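## Task

Remove the black key fob from the drawer of the small wooden box and set it directly on an empty part of the table, not on top of anything, then push the drawer closed. The box must stay roughly in its original spot and orientation, and the drawer's other item must remain inside.

## Robot and tools

Robot: two arms, left_arm and right_arm, each with a two-finger gripper. Bases in the scene frame: left_arm at (+0.033, +0.312, +0.044) m, right_arm at (-0.018, -0.308, +0.004) m, both almost unrotated. Scene frame: origin at table-top height, halfway between the arms; +x points out over the table, +y toward left_arm, +z up. Image left and right do not match arm names. A gripper's fingers point along its own +z and close along its own y. end_effector_position is the spot between the finger pads, just behind the tips. Reported poses can be off by a few cm, more at long reach; weight and friction can leave a gripper low, short or tilted, so check the result after every motion and correct any tilt.

Row format (used by every moving tool): a single list of 16 numbers covering both arms, even if only one moves. First 8 for left_arm: x, y, z (metres, absolute scene-frame position of the gripper point), qw, qx, qy, qz (absolute scene-frame orientation, w first), opening. Then the same 8 for right_arm. Opening runs from -1 (closed, 0 mm gap) to +1 (fully open, about 87 mm); 0.5 gives about 69 mm, 0 about 43 mm, -0.5 about 18 mm. To keep an arm still or hold its orientation, repeat the exact pose from the last result before it stopped (not a drifted later reading) plus its intended opening. Orientation commands are clipped each step to within 40 degrees of the current orientation.

execute_actions(actions, cameras): actions is an empty list (look: returns state, and all camera images by default), or one item. An act item has rows (1 to 15 rows) and steps (up to 15, default 15; each step is 1/30 s; the last row repeats if rows run out; at least 5 steps). A wait item has only steps (up to 300). In an act, each target may lie no more than 0.6 m from that arm's last reported position along any of the gripper's axes, or the whole call is refused and nothing is sent. The result is read 5 steps before the act ends; those steps run afterward.

move(target, speed, blend, blocking, cameras): target is one 16-number row or a list of up to 15 rows, all absolute poses, no 0.6 m limit. Grippers travel straight lines, all arms finishing together, minimum 0.5 s, capped at 10 s total (pauses included). speed is m/s, 0.002 to 2.9, default 0.25 (rotation up to twice that in rad/s), one value or one per target. blend (m) rounds corners between listed targets; 0 means stop at each. Opening changes in the first target apply at the start; later ones apply on arrival, pausing all arms until fingers settle. Paths do not avoid obstacles or the other arm. Faster moves overshoot and hit harder; targeting far past a contact presses harder. Route around an arm's own base, not near it, or its shoulder posture can flip. blocking=false returns after about 0.5 s while motion continues. The result adds a move: line: the ending (done, off_target, moving, held, fault) with arms named; an unnamed arm is done, meaning within 10 mm and 2 degrees. held means a check withheld steps or the clearance check halted the move; limits=paced means a sent pose was clipped, limits=held that steps were withheld. Done says nothing about contact.

wait(seconds): 0 to 10 s, sends nothing new; returns early if a running move ends. stop(): brakes the current move; needs stopping distance; fingers continue. zoom_image(camera, region): region [x0, y0, x1, y1] pixels of the latest image of cam_high, cam_low, cam_left_wrist or cam_right_wrist, at most 504x504. finished_scene(scene): ends scene 1 or 2 irrevocably; the result gives the next scene's task.

Results: grip_measured uses the same -1..1 scale as opening (the Joint positions gripper value uses 0 closed to 1 open); readings may be off by about 1 mm. To grasp, command about 0.04 below the grip_measured value at first contact for full force, less for lighter. Hand target shows where the controller is currently steering. Joint velocities may say within noise. Joint torques include gravity; positive is toward larger joint angles; joints 1 to 3 wrap at ±28 N m. Joint ranges (rad): waist -2.618..3.054, shoulder 0..3.142, elbow 0..3.142 (straight at 2.901), wrist pitch ±1.571, wrist yaw ±1.571, wrist roll ±2.094. Cameras (672x504): cam_high and cam_low fixed, plus one on each wrist; calibration is given and accurate to roughly a centimetre near image centre.

An arm whose last step was held keeps trying it.

Avoid: dropping or releasing moving objects, knocking anything off the table (fails the task), fast impacts or hard pressing, the two arms or grippers touching or one gripper squeezing the other's fingers, straining wrist camera cables, and moving or turning the box. Motor heat rises from holding loads, stretched reach or pushing at unreachable poses; MOTOR HOT appears at 75 °C, at 90 °C the arm folds and stays idle, at 100 °C it collapses.

Each tool is called after "Emit:" as name([rows], argument=value, ...), one row to a line, values as JSON.

## Session

Emit:
execute_actions(actions=[])

Scene clock: 0.00 s of 6000.00 s.
left_arm: end_effector_position=(+0.4027, +0.3305, +0.0641) grip_measured=+1.000 end_effector_quat_wxyz=(+0.526, -0.046, +0.849, -0.029) | right_arm: end_effector_position=(+0.3591, -0.3331, +0.0571) grip_measured=+1.000 end_effector_quat_wxyz=(+0.574, +0.066, +0.812, -0.078)
Joint positions: left_arm=[0.103 1.588 0.372 0.752 0.089 -0.064 1] | right_arm=[0.07 1.528 0.359 0.825 0.241 0.031 1]
Joint velocities: within noise
Joint torques (N m): no reading
Motor temperatures (°C): left_arm=[26 35 37 31 25 28 24] | right_arm=[25 31 31 31 29 29 29]
Heat: left arm: 37 °C; right arm: 31 °C.
Hand target: left_arm +0.4044, +0.3307, +0.0667; +0.528, -0.045, +0.847, -0.029 | right_arm +0.3635, -0.3329, +0.0650; +0.585, +0.067, +0.805, -0.077

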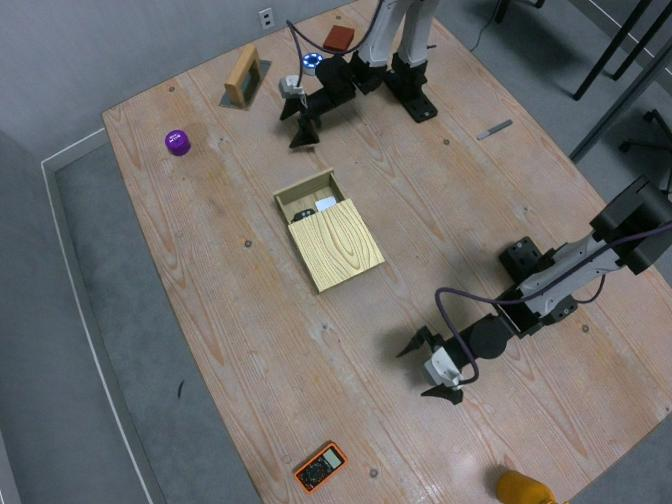

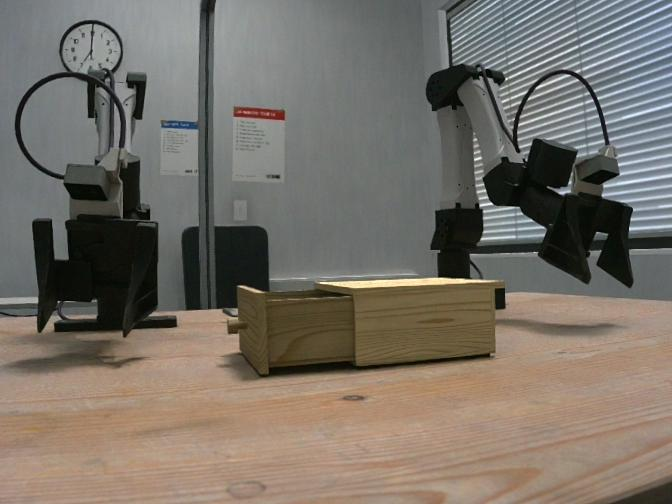

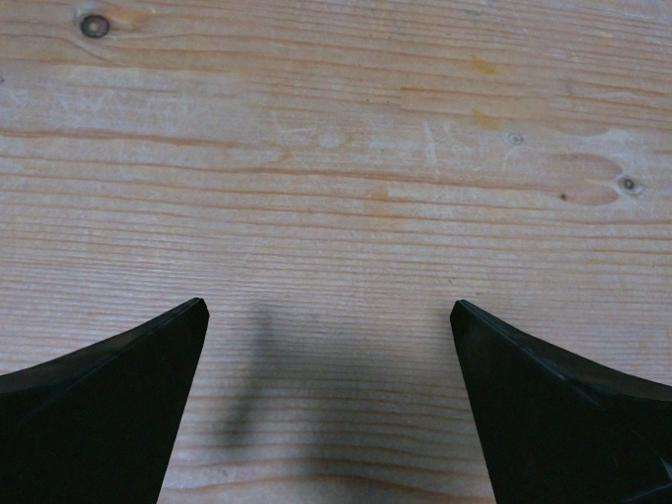

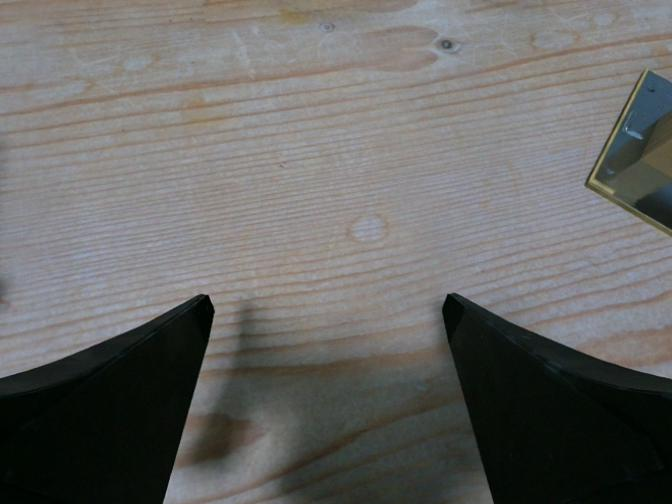

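Emit:
zoom_image(camera="cam_high", region=[240, 150, 400, 310])

Emit:
zoom_image(camera="cam_low", region=[210, 260, 520, 390])

Scaled by 3.150 from the camera's 672x504 image, which has a finer 960x720 frame.

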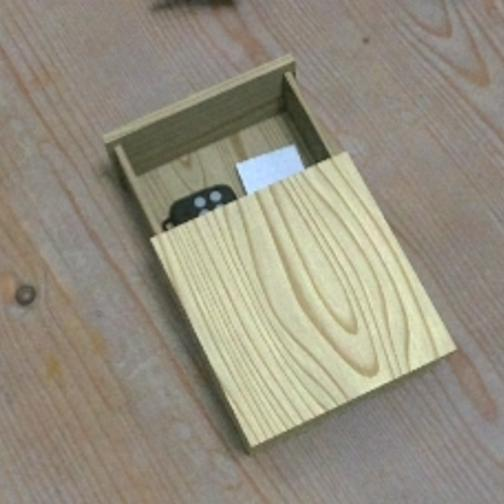

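Scaled by 1.626 from the camera's 672x504 image, which has a finer 960x720 frame.

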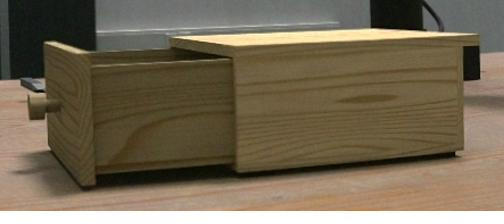

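Emit:
move(target=[0.4027,0.3305,0.0641,0.526,-0.046,0.849,-0.029,1,0.40,-0.2,0.17,0.198,-0.621,0.74,0.166,0.5], cameras=["all"], speed=0.4)

Scene clock: 4.73 s of 6000.00 s.
left_arm: end_effector_position=(+0.4027, +0.3305, +0.0641) grip_measured=+1.000 end_effector_quat_wxyz=(+0.526, -0.046, +0.849, -0.029) | right_arm: end_effector_position=(+0.3969, -0.2039, +0.1705) grip_measured=+0.500 end_effector_quat_wxyz=(+0.197, -0.615, +0.746, +0.162)
Joint positions: left_arm=[0.103 1.588 0.372 0.752 0.089 -0.064 1] | right_arm=[0.163 2.104 2.153 -1.44 -0.487 -1.202 0.75]
Joint torques (N m): left_arm=[0.03 -5.01 5.42 2.31 0.02 0.15] | right_arm=[0.58 -7.68 10.39 0.32 -0.41 -0.29]
Heat: left arm: 38 °C; right arm: 32 °C.
Hand target: left_arm +0.4026, +0.3305, +0.0641; +0.526, -0.046, +0.849, -0.029 | right_arm +0.3998, -0.1999, +0.1699; +0.198, -0.621, +0.740, +0.166
Off the commanded pose: left_arm 0.000 m, 0 deg | right_arm 0.005 m, 1 deg.
Kept back: nothing.
move: done
camera_calibration:
cam_right_wrist: T_world_to_cam=[[0.985109, -0.171658, 0.00967092, -0.429365], [-0.163916, -0.920727, 0.354108, -0.163343], [-0.0518814, -0.350421, -0.935154, 0.248745], [0, 0, 0, 1]] pos_world=[0.409102, -0.136933, 0.294609]

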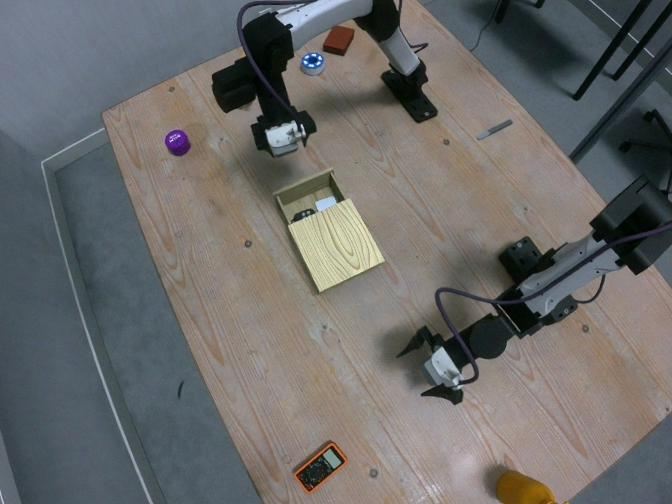

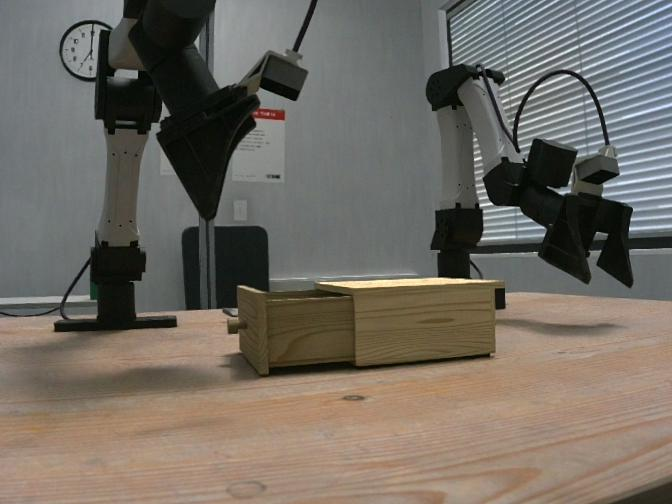

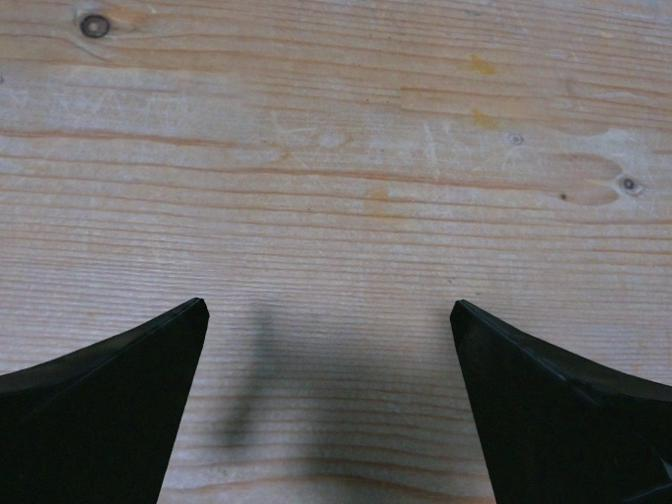

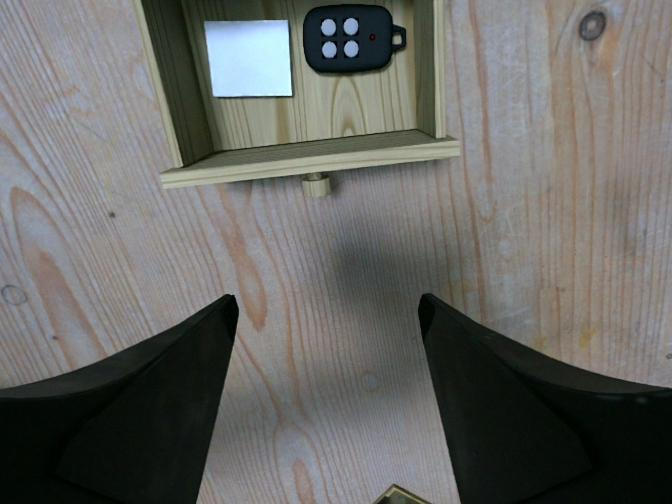

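Emit:
zoom_image(camera="cam_right_wrist", region=[190, 0, 450, 200])

Scaled by 1.938 from the camera's 672x504 image, which has a finer 960x720 frame.

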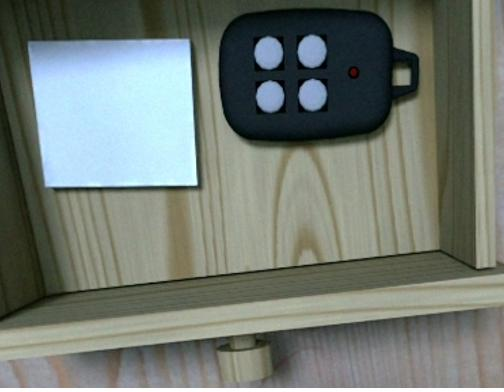

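Emit:
move(target=[0.4027,0.3305,0.0641,0.526,-0.046,0.849,-0.029,1,0.43,-0.105,0.085,0.133,-0.633,0.754,0.112,0.68], cameras=["cam_low","cam_right_wrist"], speed=0.2)

Scene clock: 7.13 s of 6000.00 s.
left_arm: end_effector_position=(+0.4027, +0.3305, +0.0641) grip_measured=+1.000 end_effector_quat_wxyz=(+0.526, -0.046, +0.849, -0.029) | right_arm: end_effector_position=(+0.4222, -0.1049, +0.0868) grip_measured=+0.680 end_effector_quat_wxyz=(+0.129, -0.636, +0.752, +0.120)
Joint positions: left_arm=[0.103 1.588 0.372 0.752 0.089 -0.064 1] | right_arm=[0.42 2.395 2.324 -1.32 -0.307 -0.986 0.84]
Joint torques (N m): left_arm=[0.03 -4.98 5.41 2.3 0.02 0.15] | right_arm=[0.08 -9.28 10.84 0.51 -0.11 -0.08]
Heat: left arm: 38 °C; right arm: 33 °C.
Hand target: left_arm +0.4026, +0.3305, +0.0641; +0.526, -0.046, +0.849, -0.029 | right_arm +0.4297, -0.1050, +0.0849; +0.133, -0.633, +0.754, +0.112
Off the commanded pose: left_arm 0.000 m, 0 deg | right_arm 0.008 m, 1 deg.
Kept back: nothing.
move: done
camera_calibration:
cam_right_wrist: T_world_to_cam=[[0.989588, -0.143542, -0.0105269, -0.433823], [-0.119032, -0.857338, 0.500802, -0.0634539], [-0.0809112, -0.494334, -0.865498, 0.197625], [0, 0, 0, 1]] pos_world=[0.437743, -0.0189803, 0.198255]
Images, in order (width x height): cam_low 672x504, cam_right_wrist 672x504.

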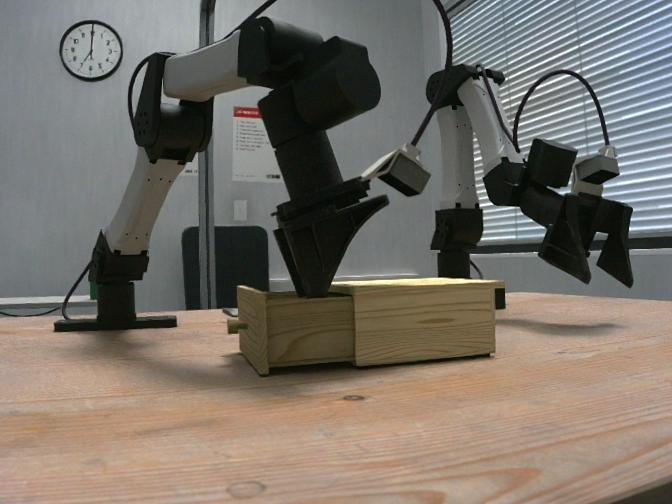

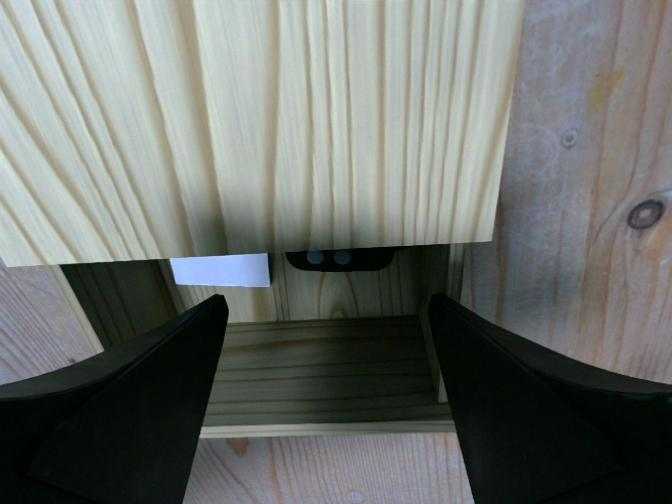

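Emit:
zoom_image(camera="cam_low", region=[470, 120, 670, 300])

Emit:
zoom_image(camera="cam_right_wrist", region=[0, 200, 504, 504])

Scaled by 2.520 from the camera's 672x504 image, which has a finer 960x720 frame.

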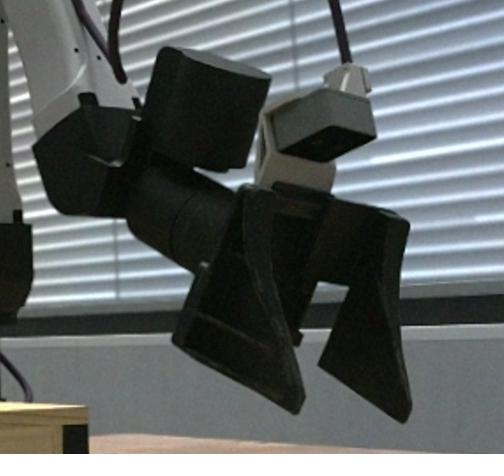

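Scaled by 1.000.

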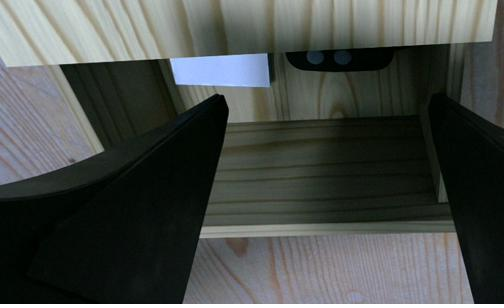

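Emit:
move([
  [0.4027,0.3305,0.0641,0.526,-0.046,0.849,-0.029,1,0.43,-0.108,0.085,0.133,-0.633,0.754,0.112,-1],
  [0.4027,0.3305,0.0641,0.526,-0.046,0.849,-0.029,1,0.43,-0.108,0.04,0.133,-0.633,0.754,0.112,-1],
  [0.4027,0.3305,0.0641,0.526,-0.046,0.849,-0.029,1,0.43,-0.108,0.026,0.133,-0.633,0.754,0.112,-1],
], cameras=["cam_high","cam_low","cam_right_wrist"], speed=[0.1,0.1,0.03])

Scene clock: 10.67 s of 6000.00 s.
left_arm: end_effector_position=(+0.4027, +0.3305, +0.0641) grip_measured=+1.000 end_effector_quat_wxyz=(+0.526, -0.046, +0.849, -0.029) | right_arm: end_effector_position=(+0.4179, -0.1081, +0.0461) grip_measured=-0.973 end_effector_quat_wxyz=(+0.120, -0.633, +0.755, +0.119)
Joint positions: left_arm=[0.103 1.588 0.372 0.752 0.089 -0.064 1] | right_arm=[0.42 2.369 2.117 -1.155 -0.299 -0.981 0.013]
Joint torques (N m): left_arm=[0.03 -5.01 5.42 2.31 0.02 0.15] | right_arm=[-0.66 -9.05 3.85 1.28 -0.19 -0.22]
Heat: left arm: 38 °C; right arm: 33 °C.
Hand target: left_arm +0.4026, +0.3305, +0.0641; +0.526, -0.046, +0.849, -0.029 | right_arm +0.4287, -0.1085, +0.0267; +0.132, -0.633, +0.754, +0.113
Off the commanded pose: left_arm 0.000 m, 0 deg | right_arm 0.023 m, 2 deg.
Kept back: nothing.
move: off_target (right_arm)
camera_calibration:
cam_right_wrist: T_world_to_cam=[[0.988386, -0.150435, -0.0215162, -0.430114], [-0.118198, -0.850002, 0.513347, -0.0464512], [-0.0955143, -0.504842, -0.857911, 0.164972], [0, 0, 0, 1]] pos_world=[0.435385, -0.0209031, 0.156122]
Images, in order (width x height): cam_high 672x504, cam_low 672x504, cam_right_wrist 672x504.

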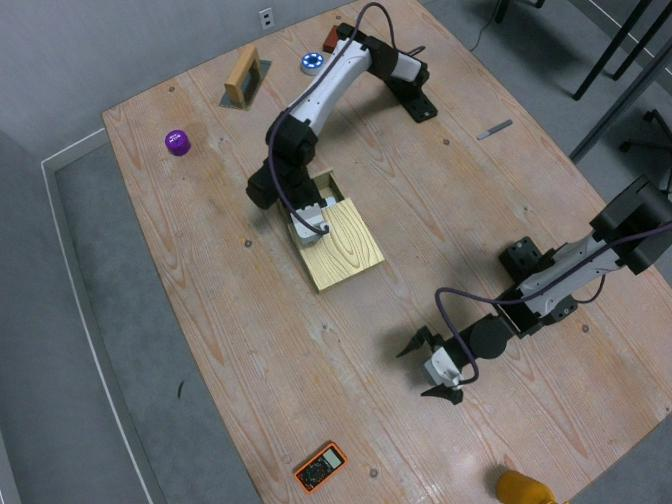

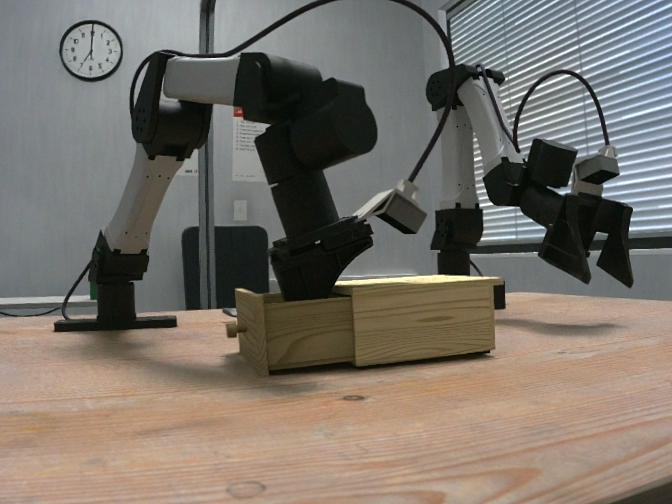

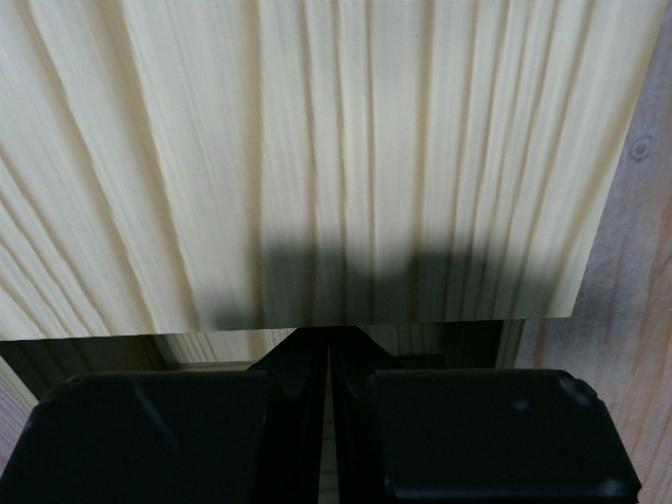

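Emit:
move([
  [0.4027,0.3305,0.0641,0.526,-0.046,0.849,-0.029,1,0.43,-0.112,0.032,0.133,-0.633,0.754,0.112,-1],
  [0.4027,0.3305,0.0641,0.526,-0.046,0.849,-0.029,1,0.43,-0.142,0.032,0.133,-0.633,0.754,0.112,-1],
  [0.4027,0.3305,0.0641,0.526,-0.046,0.849,-0.029,1,0.43,-0.15,0.13,0.133,-0.633,0.754,0.112,-1],
  [0.4027,0.3305,0.0641,0.526,-0.046,0.849,-0.029,1,0.40,-0.22,0.17,0.198,-0.621,0.74,0.166,0],
], cameras=["cam_high","cam_low","cam_right_wrist"], speed=[0.05,0.06,0.15,0.2])

Scene clock: 15.60 s of 6000.00 s.
left_arm: end_effector_position=(+0.4027, +0.3305, +0.0641) grip_measured=+1.000 end_effector_quat_wxyz=(+0.526, -0.046, +0.849, -0.029) | right_arm: end_effector_position=(+0.3993, -0.2254, +0.1577) grip_measured=+0.000 end_effector_quat_wxyz=(+0.177, -0.613, +0.751, +0.171)
Joint positions: left_arm=[0.103 1.588 0.372 0.752 0.089 -0.064 1] | right_arm=[0.114 2.159 2.194 -1.498 -0.486 -1.258 0.5]
Joint torques (N m): left_arm=[0.06 -5.01 5.41 2.31 0.02 0.14] | right_arm=[0.61 -12.03 6.48 0.48 -0.47 -0.27]
Heat: left arm: 38 °C; right arm: 35 °C.
Hand target: left_arm +0.4026, +0.3305, +0.0641; +0.526, -0.046, +0.849, -0.029 | right_arm +0.3998, -0.2201, +0.1700; +0.198, -0.621, +0.740, +0.166
Off the commanded pose: left_arm 0.000 m, 0 deg | right_arm 0.013 m, 3 deg.
Kept back: nothing.
move: off_target (right_arm); target 4's new opening was sent with right_arm's hand 0.014 m and 3 deg from that target
camera_calibration:
cam_right_wrist: T_world_to_cam=[[0.984634, -0.171707, -0.0318298, -0.428646], [-0.147668, -0.91595, 0.373136, -0.186579], [-0.0932247, -0.362702, -0.927231, 0.241856], [0, 0, 0, 1]] pos_world=[0.417055, -0.156778, 0.280231]
Images, in order (width x height): cam_high 672x504, cam_low 672x504, cam_right_wrist 672x504.

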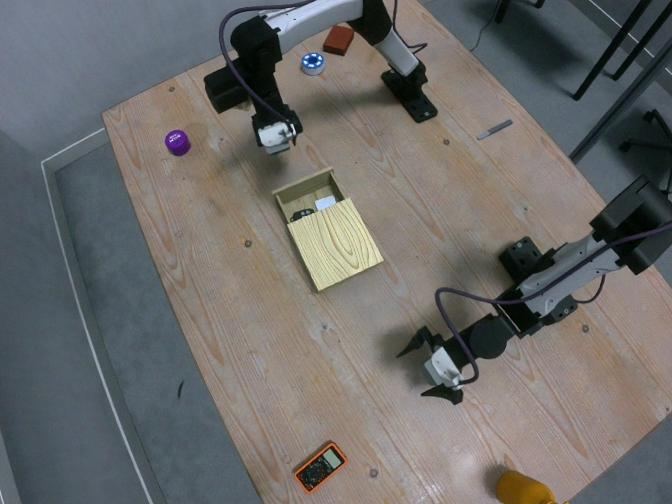

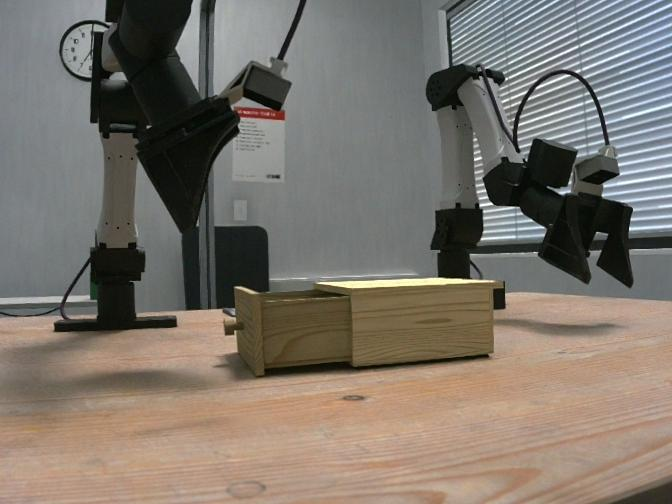

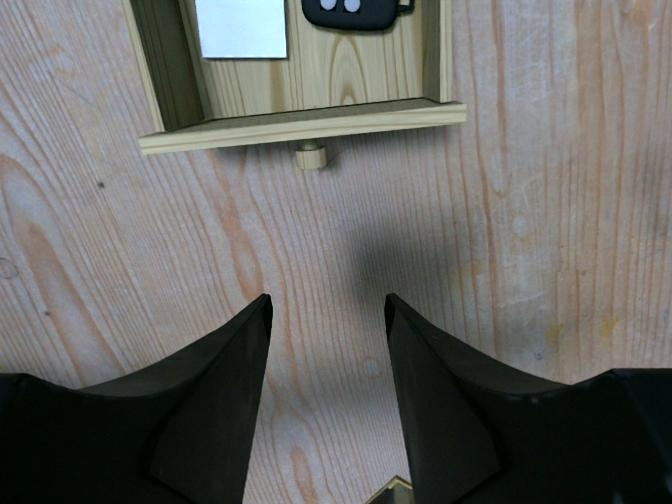

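Emit:
move([
  [0.4027,0.3305,0.0641,0.526,-0.046,0.849,-0.029,1,0.39,-0.245,0.095,0.282,-0.624,0.681,0.259,0],
  [0.4027,0.3305,0.0641,0.526,-0.046,0.849,-0.029,1,0.391,-0.19,0.042,0.282,-0.624,0.681,0.259,0],
], cameras=["cam_high","cam_low","cam_right_wrist"], speed=[0.2,0.08])

Scene clock: 19.17 s of 6000.00 s.
left_arm: end_effector_position=(+0.4027, +0.3305, +0.0641) grip_measured=+1.000 end_effector_quat_wxyz=(+0.526, -0.046, +0.849, -0.029) | right_arm: end_effector_position=(+0.3873, -0.1930, +0.0296) grip_measured=+0.000 end_effector_quat_wxyz=(-0.266, +0.621, -0.687, -0.268)
Joint positions: left_arm=[0.103 1.588 0.372 0.752 0.089 -0.064 1] | right_arm=[0.084 2.126 1.548 -0.896 -0.769 -1.377 0.5]
Joint torques (N m): left_arm=[0.06 -4.96 5.42 2.3 0.01 0.14] | right_arm=[0.43 -11.77 6.19 0.43 -0.53 -0.06]
Motor temperatures (°C): left_arm=[26 37 38 36 25 28 24] | right_arm=[25 36 33 31 29 29 29]
Heat: left arm: 38 °C; right arm: 36 °C.
Hand target: left_arm +0.4026, +0.3305, +0.0641; +0.526, -0.046, +0.849, -0.029 | right_arm +0.3908, -0.1900, +0.0419; +0.282, -0.624, +0.681, +0.259
Off the commanded pose: left_arm 0.000 m, 0 deg | right_arm 0.013 m, 2 deg.
Kept back: nothing.
move: off_target (right_arm)
camera_calibration:
cam_right_wrist: T_world_to_cam=[[0.997286, -0.0692371, -0.0250259, -0.40069], [-0.0662476, -0.992244, 0.10518, -0.149306], [-0.0321142, -0.103237, -0.994138, 0.162104], [0, 0, 0, 1]] pos_world=[0.394918, -0.159155, 0.16683]
Images, in order (width x height): cam_high 672x504, cam_low 672x504, cam_right_wrist 672x504.

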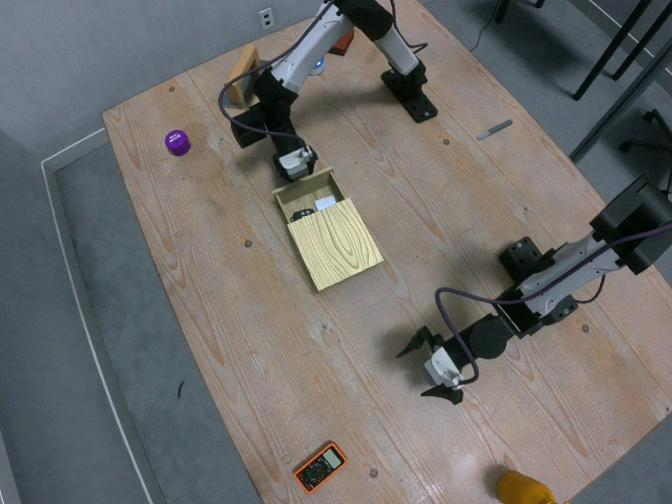

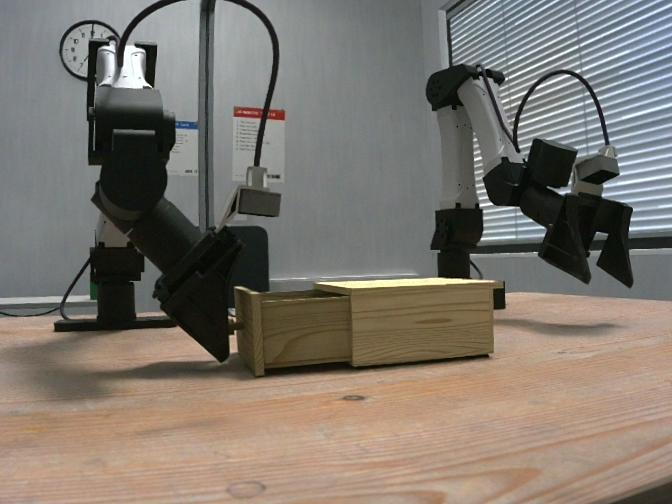

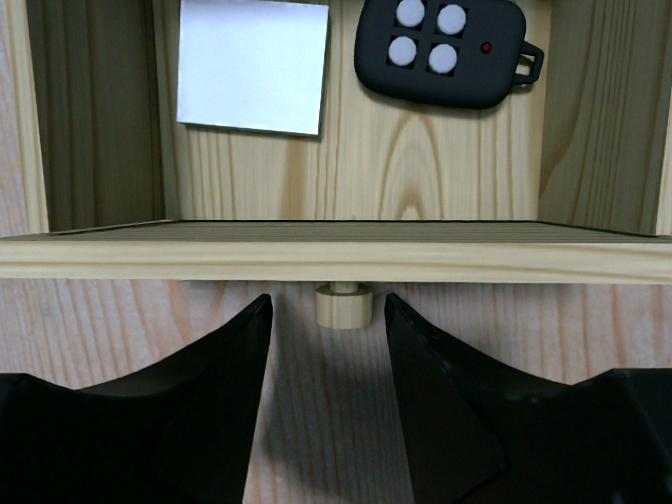

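Emit:
move([
  [0.4027,0.3305,0.0641,0.526,-0.046,0.849,-0.029,1,0.394,-0.186,0.049,0.282,-0.624,0.681,0.259,0],
  [0.4027,0.3305,0.0641,0.526,-0.046,0.849,-0.029,1,0.394,-0.186,0.049,0.282,-0.624,0.681,0.259,-0.65],
  [0.4027,0.3305,0.0641,0.526,-0.046,0.849,-0.029,1,0.394,-0.225,0.05,0.282,-0.624,0.681,0.259,-0.65],
], cameras=["cam_high","cam_low","cam_right_wrist"], speed=[0.1,0.1,0.06])

Scene clock: 21.60 s of 6000.00 s.
left_arm: end_effector_position=(+0.4027, +0.3305, +0.0641) grip_measured=+1.000 end_effector_quat_wxyz=(+0.526, -0.046, +0.849, -0.029) | right_arm: end_effector_position=(+0.3854, -0.2200, +0.0368) grip_measured=-0.546 end_effector_quat_wxyz=(-0.268, +0.619, -0.687, -0.270)
Joint positions: left_arm=[0.103 1.588 0.372 0.752 0.089 -0.064 1] | right_arm=[0.014 2.126 1.577 -0.99 -0.78 -1.472 0.227]
Joint torques (N m): left_arm=[0.05 -5.01 5.39 2.3 0.03 0.15] | right_arm=[-1.2 -10.11 10.28 0.07 -0.52 -0.32]
Heat: left arm: 39 °C; right arm: 37 °C.
Hand target: left_arm +0.4026, +0.3305, +0.0641; +0.526, -0.046, +0.849, -0.029 | right_arm +0.3937, -0.2249, +0.0500; +0.282, -0.624, +0.681, +0.259
Off the commanded pose: left_arm 0.000 m, 0 deg | right_arm 0.016 m, 2 deg.
Kept back: nothing.
move: off_target (right_arm); target 2's new opening was sent with right_arm's hand 0.021 m and 3 deg from that target
camera_calibration:
cam_right_wrist: T_world_to_cam=[[0.997175, -0.07065, -0.0254959, -0.400688], [-0.0678475, -0.992896, 0.0977488, -0.176267], [-0.0322207, -0.0957428, -0.994884, 0.168162], [0, 0, 0, 1]] pos_world=[0.393015, -0.187223, 0.174316]
Images, in order (width x height): cam_high 672x504, cam_low 672x504, cam_right_wrist 672x504.

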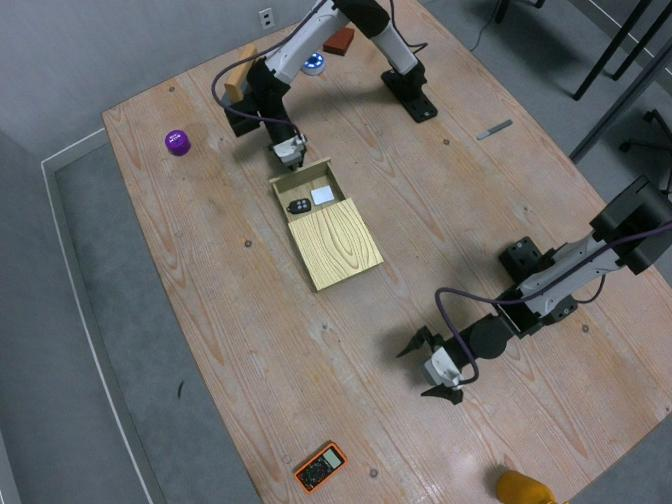

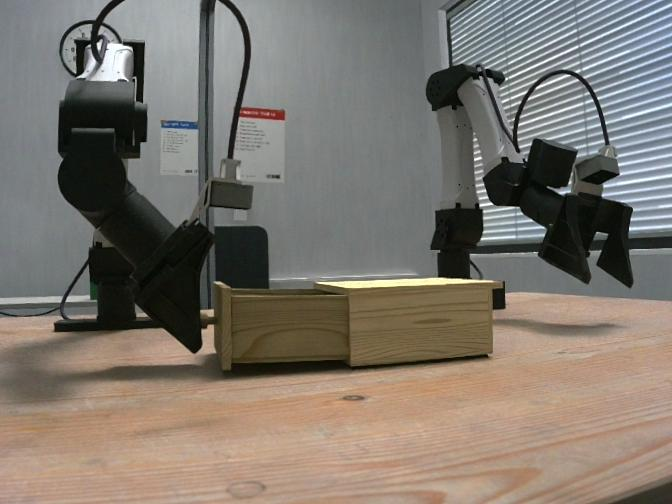

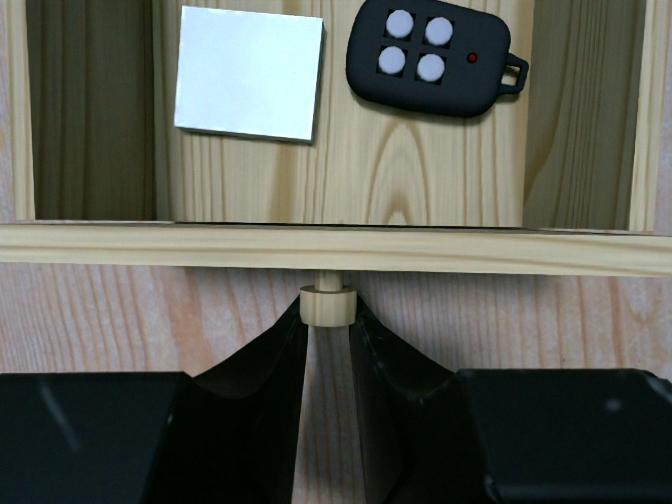

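Emit:
move([
  [0.4027,0.3305,0.0641,0.526,-0.046,0.849,-0.029,1,0.3854,-0.22,0.045,0.282,-0.624,0.681,0.259,0],
  [0.4027,0.3305,0.0641,0.526,-0.046,0.849,-0.029,1,0.388,-0.25,0.07,0.282,-0.624,0.681,0.259,0],
  [0.4027,0.3305,0.0641,0.526,-0.046,0.849,-0.029,1,0.41,-0.2,0.17,0.12,-0.4,0.9,0.06,0.2],
  [0.4027,0.3305,0.0641,0.526,-0.046,0.849,-0.029,1,0.428,-0.135,0.11,0.130,0.0864,0.987,-0.0114,0.2],
], cameras=["cam_high","cam_low","cam_right_wrist"], speed=[0.1,0.15,0.3,0.25], blend=[0,0.02,0.03,0])

Scene clock: 28.50 s of 6000.00 s.
left_arm: end_effector_position=(+0.4027, +0.3305, +0.0641) grip_measured=+1.000 end_effector_quat_wxyz=(+0.526, -0.046, +0.849, -0.029) | right_arm: end_effector_position=(+0.4241, -0.1379, +0.1133) grip_measured=+0.200 end_effector_quat_wxyz=(+0.128, +0.083, +0.988, -0.006)
Joint positions: left_arm=[0.103 1.588 0.372 0.752 0.089 -0.064 1] | right_arm=[0.398 2.369 2.386 -1.362 0.122 0.522 0.6]
Joint torques (N m): left_arm=[0.05 -4.97 5.42 2.31 0.02 0.15] | right_arm=[0.76 -8.91 10.66 0.53 0.23 0.01]
Heat: left arm: 39 °C; right arm: 38 °C.
Hand target: left_arm +0.4026, +0.3305, +0.0641; +0.526, -0.046, +0.849, -0.029 | right_arm +0.4278, -0.1352, +0.1099; +0.131, +0.086, +0.988, -0.011
Off the commanded pose: left_arm 0.000 m, 0 deg | right_arm 0.006 m, 1 deg.
Kept back: nothing.
move: done; blend cut to 0.0196 m at target 2, 0 m at target 3
camera_calibration:
cam_right_wrist: T_world_to_cam=[[-0.146121, -0.989252, -0.00530314, -0.075672], [-0.804457, 0.115702, 0.582634, 0.310758], [-0.575758, 0.0894014, -0.812717, 0.488797], [0, 0, 0, 1]] pos_world=[0.520363, -0.154513, 0.215795]
Images, in order (width x height): cam_high 672x504, cam_low 672x504, cam_right_wrist 672x504.

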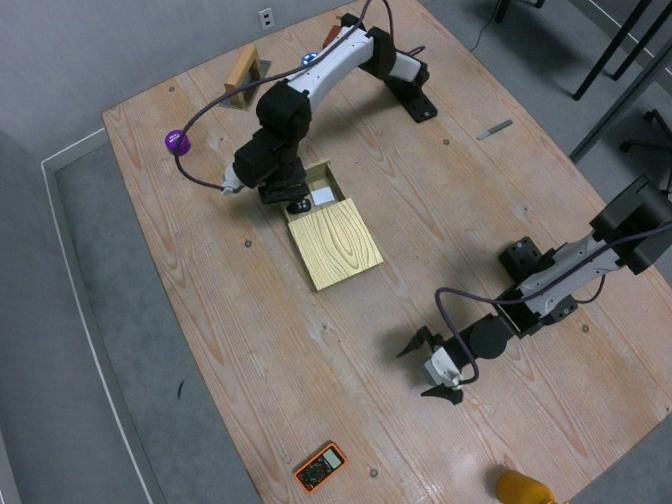

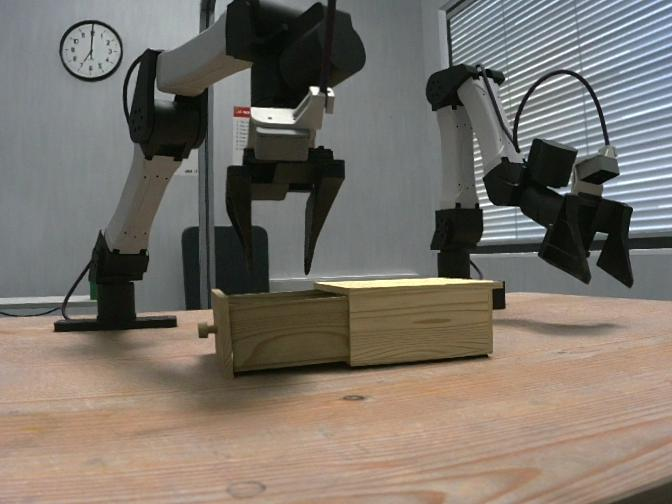

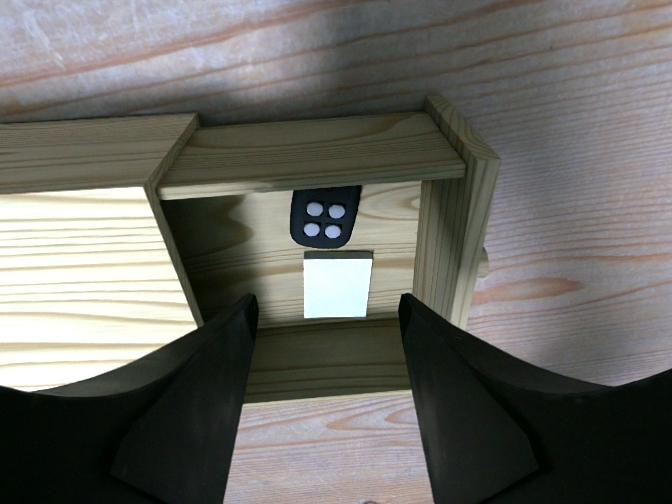

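Emit:
move([
  [0.4027,0.3305,0.0641,0.526,-0.046,0.849,-0.029,1,0.420,-0.129,0.06,0.130,0.0864,0.987,-0.0114,0.2],
  [0.4027,0.3305,0.0641,0.526,-0.046,0.849,-0.029,1,0.420,-0.129,0.027,0.130,0.0864,0.987,-0.0114,0.2],
], cameras=["cam_low","cam_right_wrist"], speed=[0.12,0.05])

Scene clock: 30.77 s of 6000.00 s.
left_arm: end_effector_position=(+0.4027, +0.3305, +0.0641) grip_measured=+1.000 end_effector_quat_wxyz=(+0.526, -0.046, +0.849, -0.029) | right_arm: end_effector_position=(+0.4140, -0.1326, +0.0335) grip_measured=+0.200 end_effector_quat_wxyz=(+0.113, +0.084, +0.990, -0.013)
Joint positions: left_arm=[0.103 1.588 0.372 0.752 0.089 -0.064 1] | right_arm=[0.416 2.334 2.009 -1.055 0.126 0.543 0.6]
Joint torques (N m): left_arm=[0.05 -4.97 5.38 2.31 0.03 0.15] | right_arm=[0.84 -10.91 4.81 1.08 0.23 -0.06]
Heat: left arm: 39 °C; right arm: 39 °C.
Hand target: left_arm +0.4026, +0.3305, +0.0641; +0.526, -0.046, +0.849, -0.029 | right_arm +0.4197, -0.1290, +0.0272; +0.129, +0.087, +0.988, -0.012
Off the commanded pose: left_arm 0.000 m, 0 deg | right_arm 0.010 m, 2 deg.
Kept back: nothing.
move: done
camera_calibration:
cam_right_wrist: T_world_to_cam=[[-0.149297, -0.988738, 0.010371, -0.0714069], [-0.786016, 0.125037, 0.605429, 0.341375], [-0.599907, 0.0822371, -0.795832, 0.426115], [0, 0, 0, 1]] pos_world=[0.513295, -0.14833, 0.133178]
Images, in order (width x height): cam_low 672x504, cam_right_wrist 672x504.

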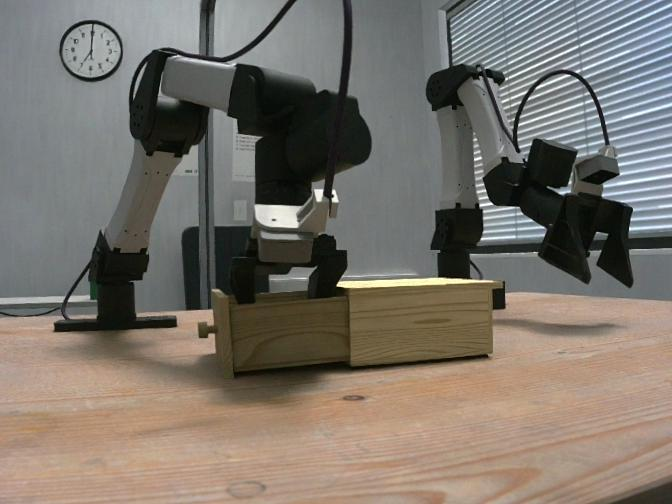

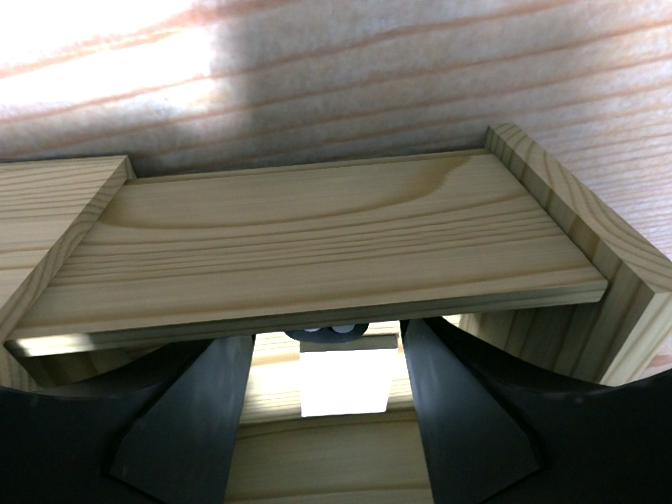

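Emit:
move([
  [0.4027,0.3305,0.0641,0.526,-0.046,0.849,-0.029,1,0.420,-0.129,0.025,0.130,0.0864,0.987,-0.0114,0.0],
  [0.4027,0.3305,0.0641,0.526,-0.046,0.849,-0.029,1,0.420,-0.129,0.025,0.130,0.0864,0.987,-0.0114,-0.15],
], cameras=["cam_right_wrist"])

Scene clock: 32.90 s of 6000.00 s.
left_arm: end_effector_position=(+0.4027, +0.3305, +0.0641) grip_measured=+1.000 end_effector_quat_wxyz=(+0.526, -0.046, +0.849, -0.029) | right_arm: end_effector_position=(+0.4169, -0.1276, +0.0334) grip_measured=-0.148 end_effector_quat_wxyz=(+0.119, +0.084, +0.989, -0.004)
Joint positions: left_arm=[0.103 1.588 0.372 0.752 0.089 -0.064 1] | right_arm=[0.419 2.333 2.006 -1.034 0.115 0.546 0.426]
Joint torques (N m): left_arm=[0.02 -4.98 5.42 2.3 0.02 0.14] | right_arm=[0.53 -10.84 4.55 0.99 0.38 -0.11]
Heat: left arm: 39 °C; right arm: 39 °C.
Hand target: left_arm +0.4026, +0.3305, +0.0641; +0.526, -0.046, +0.849, -0.029 | right_arm +0.4198, -0.1291, +0.0252; +0.129, +0.086, +0.988, -0.012
Off the commanded pose: left_arm 0.000 m, 0 deg | right_arm 0.009 m, 2 deg.
Kept back: nothing.
move: done
camera_calibration:
cam_right_wrist: T_world_to_cam=[[-0.146205, -0.989211, -0.00930139, -0.066705], [-0.794322, 0.111786, 0.597123, 0.345204], [-0.589641, 0.0946904, -0.802096, 0.424784], [0, 0, 0, 1]] pos_world=[0.514921, -0.144797, 0.133967]
Images, in order (width x height): cam_right_wrist 672x504.

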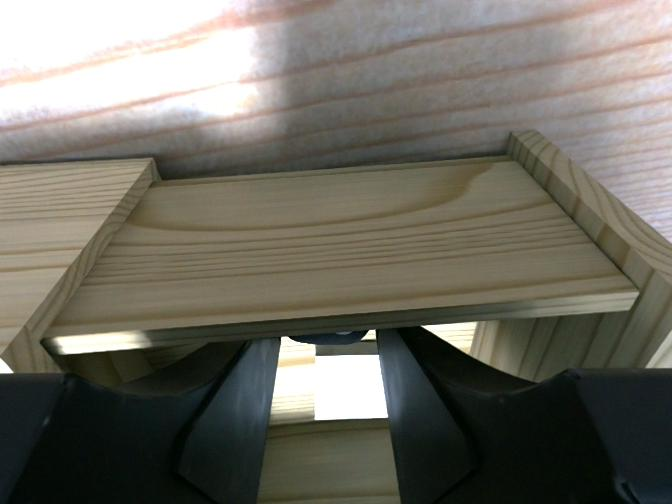

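Emit:
move(target=[0.4027,0.3305,0.0641,0.526,-0.046,0.849,-0.029,1,0.420,-0.129,0.023,0.130,0.0864,0.987,-0.0114,-0.4], cameras=["cam_right_wrist"])

Scene clock: 33.83 s of 6000.00 s.
left_arm: end_effector_position=(+0.4027, +0.3305, +0.0641) grip_measured=+1.000 end_effector_quat_wxyz=(+0.526, -0.046, +0.849, -0.029) | right_arm: end_effector_position=(+0.4168, -0.1275, +0.0329) grip_measured=-0.159 end_effector_quat_wxyz=(+0.120, +0.084, +0.989, -0.003)
Joint positions: left_arm=[0.103 1.588 0.372 0.752 0.089 -0.064 1] | right_arm=[0.419 2.331 1.999 -1.027 0.114 0.546 0.42]
Joint torques (N m): left_arm=[0.06 -5.01 5.39 2.3 0.02 0.15] | right_arm=[0.44 -10.45 4.52 1.01 0.33 -0.05]
Heat: left arm: 39 °C; right arm: 40 °C.
Hand target: left_arm +0.4026, +0.3305, +0.0641; +0.526, -0.046, +0.849, -0.029 | right_arm +0.4198, -0.1291, +0.0232; +0.129, +0.087, +0.988, -0.012
Off the commanded pose: left_arm 0.000 m, 0 deg | right_arm 0.011 m, 2 deg.
Kept back: nothing.
move: off_target (right_arm)
camera_calibration:
cam_right_wrist: T_world_to_cam=[[-0.146407, -0.989164, -0.0109023, -0.0665201], [-0.79546, 0.11117, 0.595722, 0.345786], [-0.588055, 0.09589, -0.803117, 0.42395], [0, 0, 0, 1]] pos_world=[0.514626, -0.144893, 0.133763]
Images, in order (width x height): cam_right_wrist 672x504.

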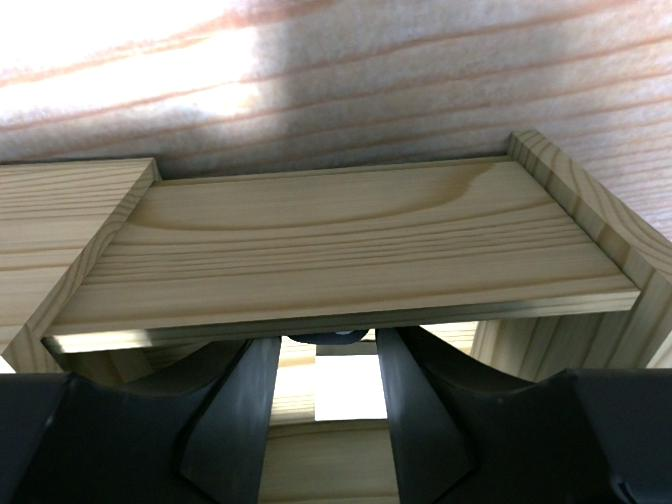

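Emit:
move([
  [0.4027,0.3305,0.0641,0.526,-0.046,0.849,-0.029,1,0.420,-0.132,0.13,0.130,0.0864,0.987,-0.0114,-0.4],
  [0.4027,0.3305,0.0641,0.526,-0.046,0.849,-0.029,1,0.53,-0.22,0.13,0.130,0.0864,0.987,-0.0114,-0.4],
], cameras=["cam_high","cam_low","cam_right_wrist"], speed=[0.1,0.2])

Scene clock: 37.13 s of 6000.00 s.
left_arm: end_effector_position=(+0.4027, +0.3305, +0.0641) grip_measured=+1.000 end_effector_quat_wxyz=(+0.526, -0.046, +0.849, -0.029) | right_arm: end_effector_position=(+0.5197, -0.2244, +0.1309) grip_measured=-0.159 end_effector_quat_wxyz=(+0.233, +0.093, +0.968, +0.011)
Joint positions: left_arm=[0.103 1.588 0.372 0.752 0.089 -0.064 1] | right_arm=[0.189 2.592 2.836 -1.352 0.094 0.328 0.42]
Joint torques (N m): left_arm=[-0.03 -5 5.46 2.3 0.02 0.15] | right_arm=[0.39 -9.91 10.54 1.2 -0.02 -0.24]
Heat: left arm: 39 °C; right arm: 40 °C.
Hand target: left_arm +0.4026, +0.3305, +0.0641; +0.526, -0.046, +0.849, -0.029 | right_arm +0.5289, -0.2203, +0.1298; +0.247, +0.086, +0.965, +0.018
Off the commanded pose: left_arm 0.000 m, 0 deg | right_arm 0.011 m, 12 deg.
elbow stopped short (right arm): the move would have taken joint 3 (elbow) straighter than the controller allows.
Kept back: nothing.
move: off_target (right_arm)
camera_calibration:
cam_right_wrist: T_world_to_cam=[[-0.15577, -0.986169, -0.0566296, -0.134666], [-0.908969, 0.120662, 0.39902, 0.466938], [-0.386668, 0.11363, -0.915192, 0.486347], [0, 0, 0, 1]] pos_world=[0.59151, -0.244408, 0.251158]
Images, in order (width x height): cam_high 672x504, cam_low 672x504, cam_right_wrist 672x504.

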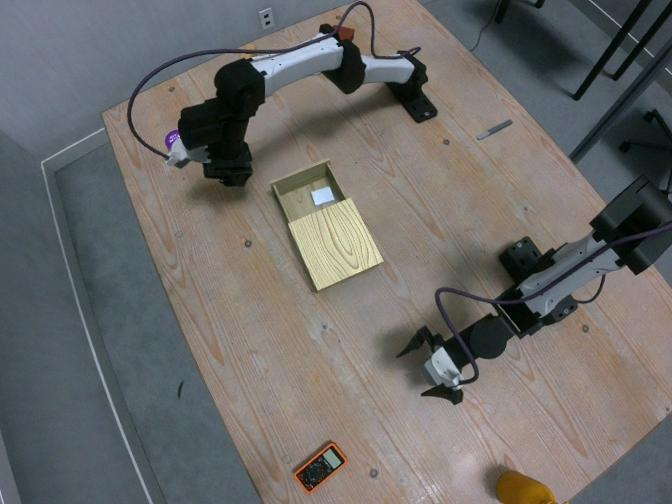

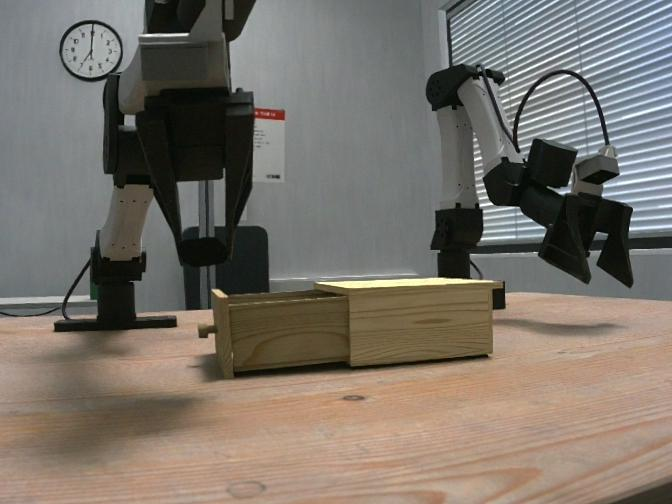

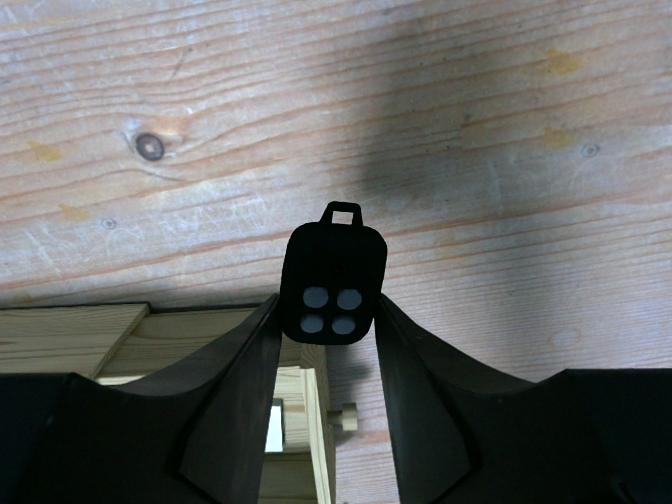

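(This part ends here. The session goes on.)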